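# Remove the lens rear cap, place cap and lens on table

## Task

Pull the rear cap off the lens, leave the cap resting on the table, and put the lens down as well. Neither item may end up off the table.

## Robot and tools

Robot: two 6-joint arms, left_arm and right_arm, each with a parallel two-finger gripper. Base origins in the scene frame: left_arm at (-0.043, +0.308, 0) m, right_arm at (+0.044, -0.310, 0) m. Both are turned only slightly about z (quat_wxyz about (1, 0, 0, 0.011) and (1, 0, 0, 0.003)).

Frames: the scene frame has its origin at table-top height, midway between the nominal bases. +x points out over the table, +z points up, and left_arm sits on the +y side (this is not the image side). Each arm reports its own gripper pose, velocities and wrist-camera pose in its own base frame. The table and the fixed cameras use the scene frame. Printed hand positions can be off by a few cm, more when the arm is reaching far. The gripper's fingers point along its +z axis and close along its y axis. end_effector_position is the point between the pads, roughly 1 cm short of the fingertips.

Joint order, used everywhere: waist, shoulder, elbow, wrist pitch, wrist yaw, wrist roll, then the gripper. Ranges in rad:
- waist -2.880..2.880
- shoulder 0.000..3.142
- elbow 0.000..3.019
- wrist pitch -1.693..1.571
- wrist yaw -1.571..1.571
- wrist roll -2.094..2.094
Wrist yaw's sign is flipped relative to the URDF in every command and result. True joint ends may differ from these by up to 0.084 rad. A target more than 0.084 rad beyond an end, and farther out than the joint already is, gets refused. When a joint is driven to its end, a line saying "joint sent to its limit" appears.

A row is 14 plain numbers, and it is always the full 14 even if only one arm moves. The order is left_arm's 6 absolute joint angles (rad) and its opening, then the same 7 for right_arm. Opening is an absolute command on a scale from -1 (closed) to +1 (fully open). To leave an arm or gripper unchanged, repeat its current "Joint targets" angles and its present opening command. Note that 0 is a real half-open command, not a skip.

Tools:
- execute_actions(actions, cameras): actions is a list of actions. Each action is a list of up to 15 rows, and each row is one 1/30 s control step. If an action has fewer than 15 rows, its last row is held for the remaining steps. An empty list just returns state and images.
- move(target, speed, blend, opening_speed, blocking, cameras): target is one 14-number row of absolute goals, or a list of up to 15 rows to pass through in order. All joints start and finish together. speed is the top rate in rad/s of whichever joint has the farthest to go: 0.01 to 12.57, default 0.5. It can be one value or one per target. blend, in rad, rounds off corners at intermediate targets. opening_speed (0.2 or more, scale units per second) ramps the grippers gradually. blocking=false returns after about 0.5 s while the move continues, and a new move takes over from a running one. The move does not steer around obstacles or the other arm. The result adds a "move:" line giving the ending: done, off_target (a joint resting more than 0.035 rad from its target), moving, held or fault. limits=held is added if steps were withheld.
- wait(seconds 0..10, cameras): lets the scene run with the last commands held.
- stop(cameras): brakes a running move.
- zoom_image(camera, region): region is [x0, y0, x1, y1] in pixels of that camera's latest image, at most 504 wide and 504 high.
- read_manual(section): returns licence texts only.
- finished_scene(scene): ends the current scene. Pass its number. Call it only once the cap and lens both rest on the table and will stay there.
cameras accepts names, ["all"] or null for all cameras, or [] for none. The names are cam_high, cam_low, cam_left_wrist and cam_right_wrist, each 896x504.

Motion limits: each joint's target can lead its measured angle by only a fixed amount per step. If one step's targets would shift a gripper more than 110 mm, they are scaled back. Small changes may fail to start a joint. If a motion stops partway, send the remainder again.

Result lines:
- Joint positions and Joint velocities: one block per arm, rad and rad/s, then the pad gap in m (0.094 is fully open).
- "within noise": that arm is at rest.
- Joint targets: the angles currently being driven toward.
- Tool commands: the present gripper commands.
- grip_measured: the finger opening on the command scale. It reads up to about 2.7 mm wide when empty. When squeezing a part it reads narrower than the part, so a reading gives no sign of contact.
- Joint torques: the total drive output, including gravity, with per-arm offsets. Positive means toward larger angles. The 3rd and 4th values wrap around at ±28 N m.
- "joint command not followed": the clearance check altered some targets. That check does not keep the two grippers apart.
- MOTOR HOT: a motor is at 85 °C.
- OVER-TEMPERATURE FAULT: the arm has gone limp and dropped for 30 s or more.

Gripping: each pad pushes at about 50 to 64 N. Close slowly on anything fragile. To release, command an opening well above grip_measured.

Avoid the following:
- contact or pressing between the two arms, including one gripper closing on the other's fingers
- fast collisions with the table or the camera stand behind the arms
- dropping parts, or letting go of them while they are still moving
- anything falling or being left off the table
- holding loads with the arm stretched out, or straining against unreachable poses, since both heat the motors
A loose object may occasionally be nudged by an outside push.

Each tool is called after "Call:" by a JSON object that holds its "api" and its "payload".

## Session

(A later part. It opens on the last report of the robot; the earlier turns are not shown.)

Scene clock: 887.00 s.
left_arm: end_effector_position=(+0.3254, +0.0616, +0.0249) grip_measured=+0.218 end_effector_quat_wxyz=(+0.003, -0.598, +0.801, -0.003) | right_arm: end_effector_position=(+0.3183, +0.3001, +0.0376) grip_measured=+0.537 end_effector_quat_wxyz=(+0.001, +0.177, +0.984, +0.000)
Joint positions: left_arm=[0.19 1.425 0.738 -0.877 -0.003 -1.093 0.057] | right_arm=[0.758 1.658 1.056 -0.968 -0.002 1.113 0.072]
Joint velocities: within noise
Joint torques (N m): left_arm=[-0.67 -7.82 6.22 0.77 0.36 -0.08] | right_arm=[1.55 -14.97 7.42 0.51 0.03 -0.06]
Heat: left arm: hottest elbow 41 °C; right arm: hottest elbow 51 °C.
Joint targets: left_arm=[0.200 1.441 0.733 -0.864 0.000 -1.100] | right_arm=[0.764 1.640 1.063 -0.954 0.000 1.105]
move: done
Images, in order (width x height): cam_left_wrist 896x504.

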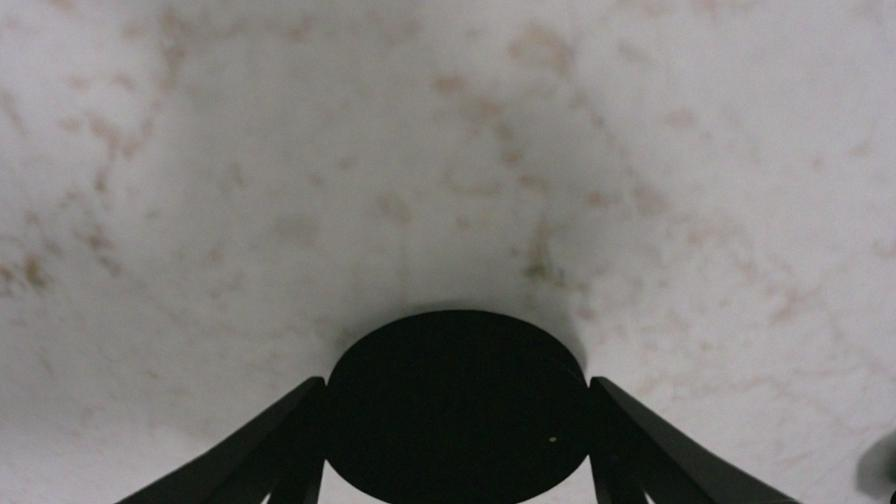

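Call:
{"api": "move", "payload": {"target": [[0.2,1.439,0.735,-0.867,0,-1.1,-0.3,0.764,1.650,1.056,-0.951,0,1.105,-0.4],[0.2,1.439,0.735,-0.867,0,-1.1,0.75,0.764,1.650,1.056,-0.951,0,1.105,0.78]], "speed": 0.1, "opening_speed": 0.7}}

Scene clock: 898.93 s.
left_arm: end_effector_position=(+0.3252, +0.0615, +0.0248) grip_measured=+0.748 end_effector_quat_wxyz=(+0.002, -0.598, +0.801, -0.003) | right_arm: end_effector_position=(+0.3190, +0.3007, +0.0373) grip_measured=+0.777 end_effector_quat_wxyz=(+0.002, +0.177, +0.984, +0.001)
Joint positions: left_arm=[0.19 1.425 0.738 -0.877 -0.003 -1.093 0.082] | right_arm=[0.758 1.658 1.056 -0.964 -0.002 1.113 0.084]
Joint velocities: within noise
Joint torques (N m): left_arm=[-0.44 -8 6.34 0.81 0.36 -0.05] | right_arm=[1.14 -15.68 7.01 0.64 -0.02 -0.05]
Heat: left arm: hottest elbow 40 °C; right arm: hottest elbow 50 °C.
Joint targets: left_arm=[0.200 1.439 0.735 -0.867 0.000 -1.100] | right_arm=[0.764 1.650 1.056 -0.951 0.000 1.105]
move: done

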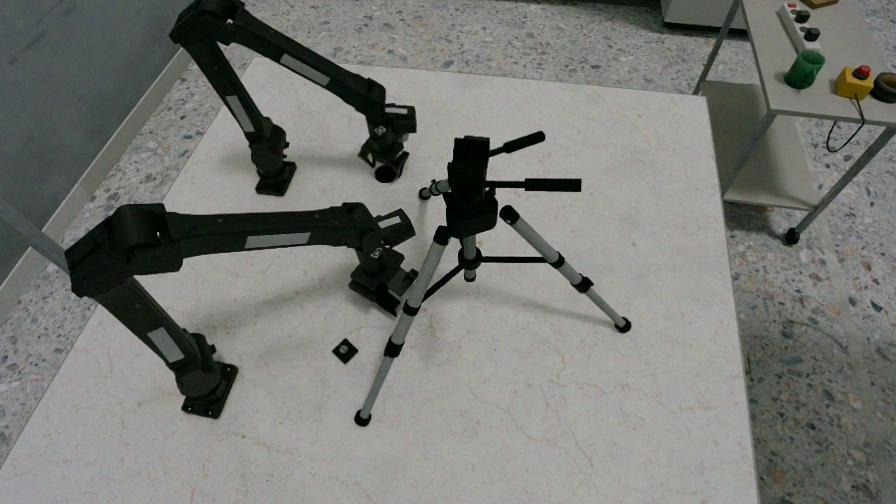

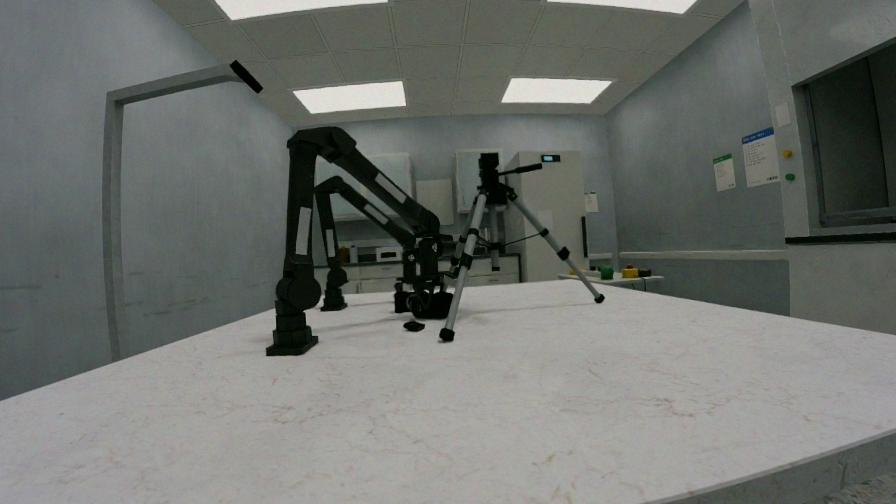

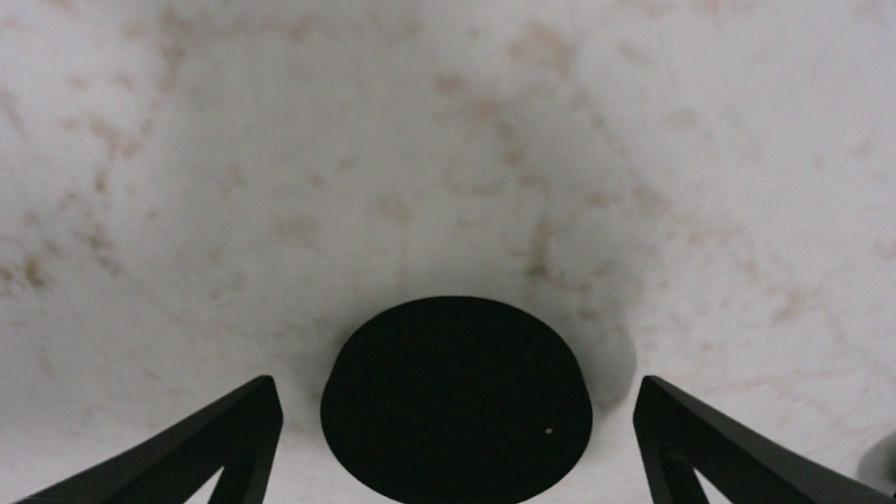

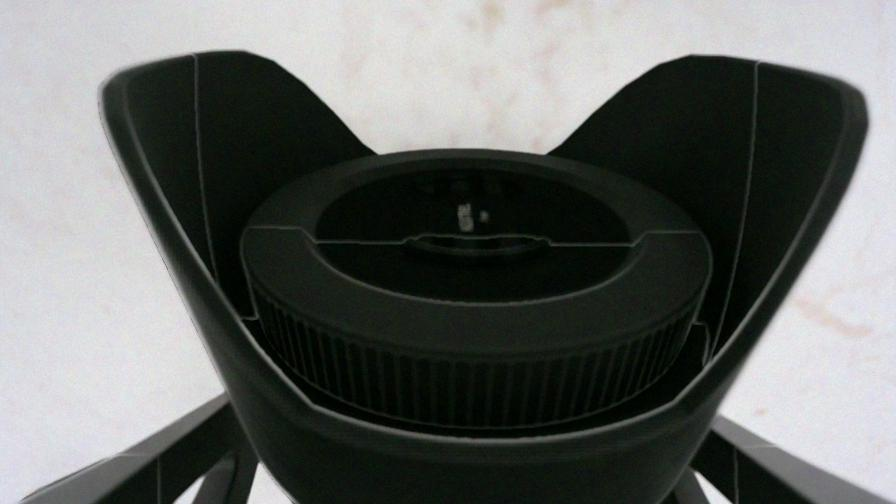

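Call:
{"api": "move", "payload": {"target": [[0.2,1.338,0.83,-1.01,0,-1.1,0.9,0.764,1.563,1.185,-1.145,0,1.105,0.78],[0.2,1.235,0.98,-1.27,0,-1.1,0.9,0.764,1.46,1.33,-1.42,0,1.105,0.78]], "speed": [0.25,0.5], "blend": 0.03}}

Scene clock: 909.53 s.
left_arm: end_effector_position=(+0.3234, +0.0612, +0.1490) grip_measured=+0.898 end_effector_quat_wxyz=(+0.003, -0.599, +0.801, -0.003) | right_arm: end_effector_position=(+0.3021, +0.2848, +0.1927) grip_measured=+0.778 end_effector_quat_wxyz=(-0.009, +0.177, +0.984, -0.014)
Joint positions: left_arm=[0.19 1.238 0.936 -1.26 -0.003 -1.093 0.089] | right_arm=[0.758 1.463 1.268 -1.409 -0.002 1.113 0.084]
Joint velocities: within noise
Joint torques (N m): left_arm=[-0.32 -8.41 11.45 -0.18 0.36 -0.07] | right_arm=[0.62 -12.16 12.82 -0.2 0.07 -0.04]
Heat: left arm: hottest elbow 40 °C; right arm: hottest elbow 50 °C.
Joint targets: left_arm=[0.200 1.235 0.980 -1.270 0.000 -1.100] | right_arm=[0.764 1.460 1.330 -1.420 0.000 1.105]
move: off_target (left_arm, right_arm); left_arm: the elbow is farthest, 0.044 rad from its target; right_arm: the elbow is farthest, 0.062 rad from its target

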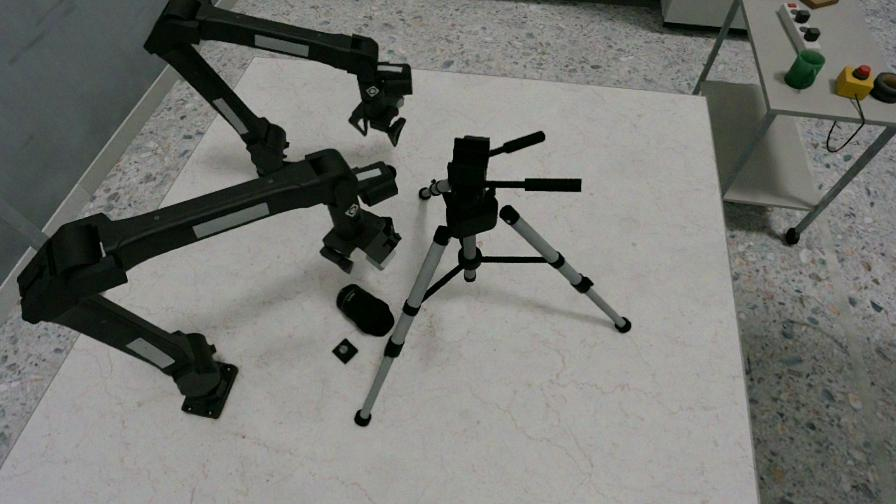

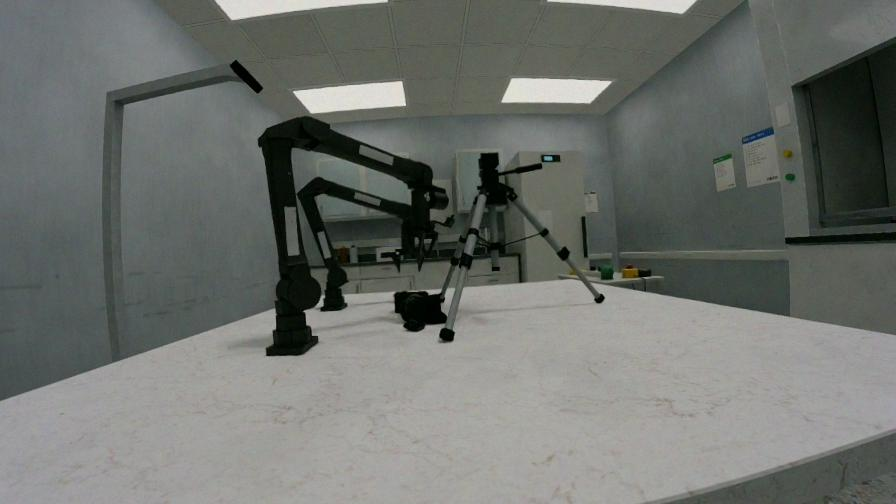

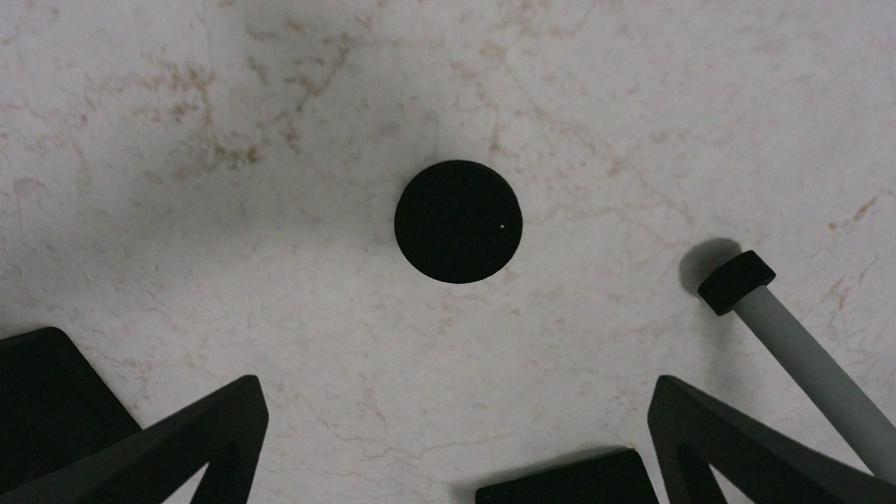

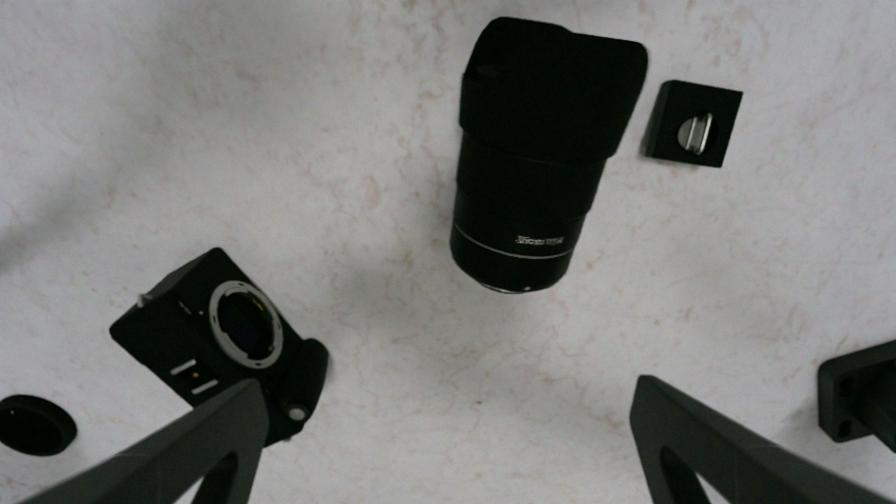

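Call:
{"api": "wait", "payload": {"seconds": 1, "cameras": ["cam_right_wrist","cam_high"]}}

Scene clock: 920.57 s.
left_arm: end_effector_position=(+0.3234, +0.0612, +0.1490) grip_measured=+0.898 end_effector_quat_wxyz=(+0.003, -0.599, +0.801, -0.003) | right_arm: end_effector_position=(+0.3021, +0.2847, +0.1927) grip_measured=+0.778 end_effector_quat_wxyz=(-0.009, +0.177, +0.984, -0.014)
Joint positions: left_arm=[0.19 1.238 0.936 -1.26 -0.003 -1.093 0.089] | right_arm=[0.758 1.463 1.268 -1.409 -0.002 1.113 0.084]
Joint velocities: within noise
Joint torques (N m): left_arm=[-0.26 -8.35 11.47 -0.13 0.38 -0.07] | right_arm=[0.85 -12.22 12.75 -0.25 0.01 0.04]
Heat: left arm: hottest elbow 42 °C; right arm: hottest elbow 51 °C.
Joint targets: left_arm=[0.200 1.235 0.980 -1.270 0.000 -1.100] | right_arm=[0.764 1.460 1.330 -1.420 0.000 1.105]
Tool commands: left_gripper/opening=+0.9 right_gripper/opening=+0.78
wait: 1.00 s; at rest from the start
Images, in order (width x height): cam_high 896x504, cam_right_wrist 896x504.

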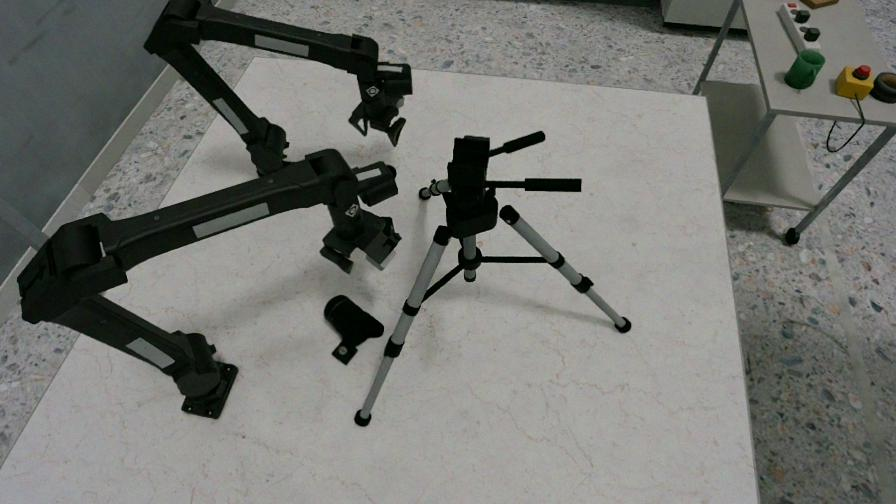

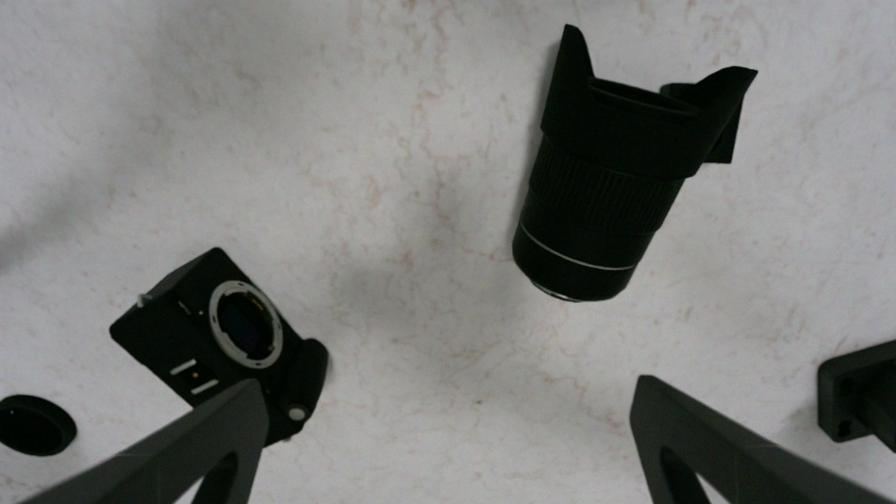

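Call:
{"api": "wait", "payload": {"seconds": 3, "cameras": ["cam_right_wrist","cam_high"]}}

Scene clock: 929.73 s.
left_arm: end_effector_position=(+0.3234, +0.0612, +0.1490) grip_measured=+0.898 end_effector_quat_wxyz=(+0.003, -0.599, +0.801, -0.003) | right_arm: end_effector_position=(+0.3021, +0.2847, +0.1927) grip_measured=+0.778 end_effector_quat_wxyz=(-0.009, +0.177, +0.984, -0.014)
Joint positions: left_arm=[0.19 1.238 0.936 -1.26 -0.003 -1.093 0.089] | right_arm=[0.758 1.463 1.268 -1.409 -0.002 1.113 0.084]
Joint velocities: within noise
Joint torques (N m): left_arm=[-0.56 -8.23 11.45 -0.13 0.35 -0.08] | right_arm=[0.38 -12.16 12.64 -0.18 0.02 0]
Heat: left arm: hottest elbow 44 °C; right arm: hottest elbow 52 °C.
Joint targets: left_arm=[0.200 1.235 0.980 -1.270 0.000 -1.100] | right_arm=[0.764 1.460 1.330 -1.420 0.000 1.105]
Tool commands: left_gripper/opening=+0.9 right_gripper/opening=+0.78
wait: 3.00 s; at rest from the start
Images, in order (width x height): cam_high 896x504, cam_right_wrist 896x504.

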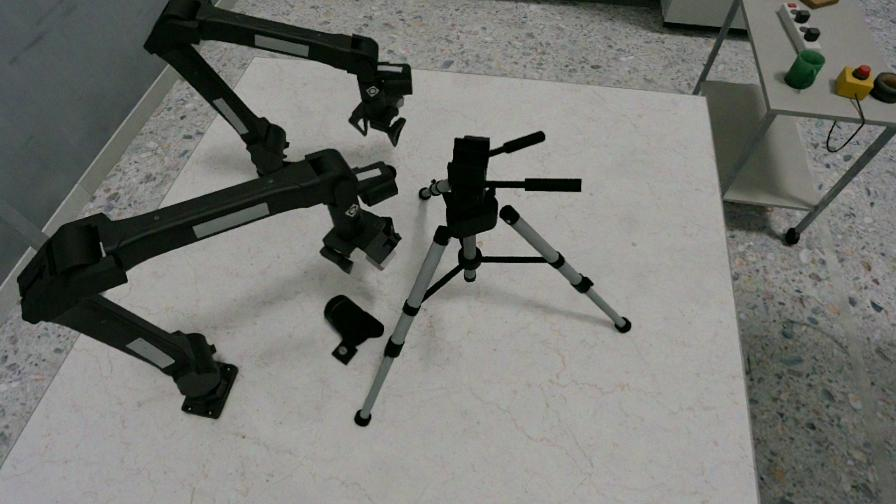

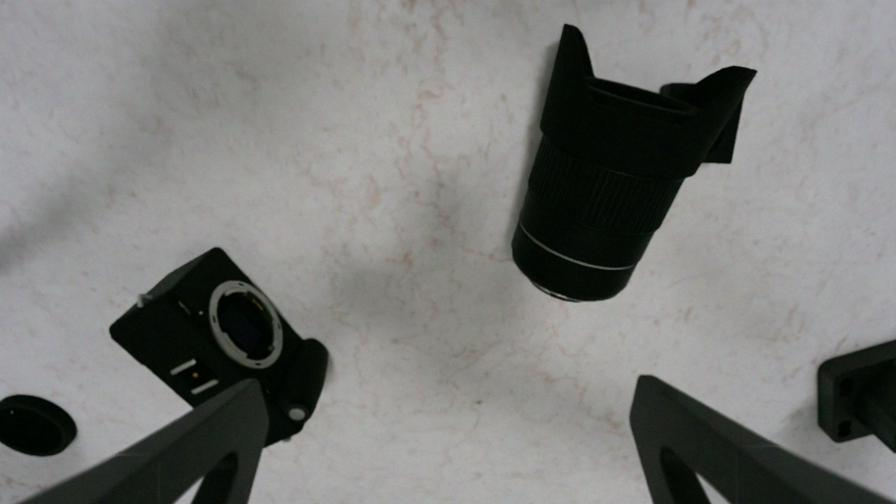

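Call:
{"api": "finished_scene", "payload": {"scene": 1}}

The scene is finished: the task was done.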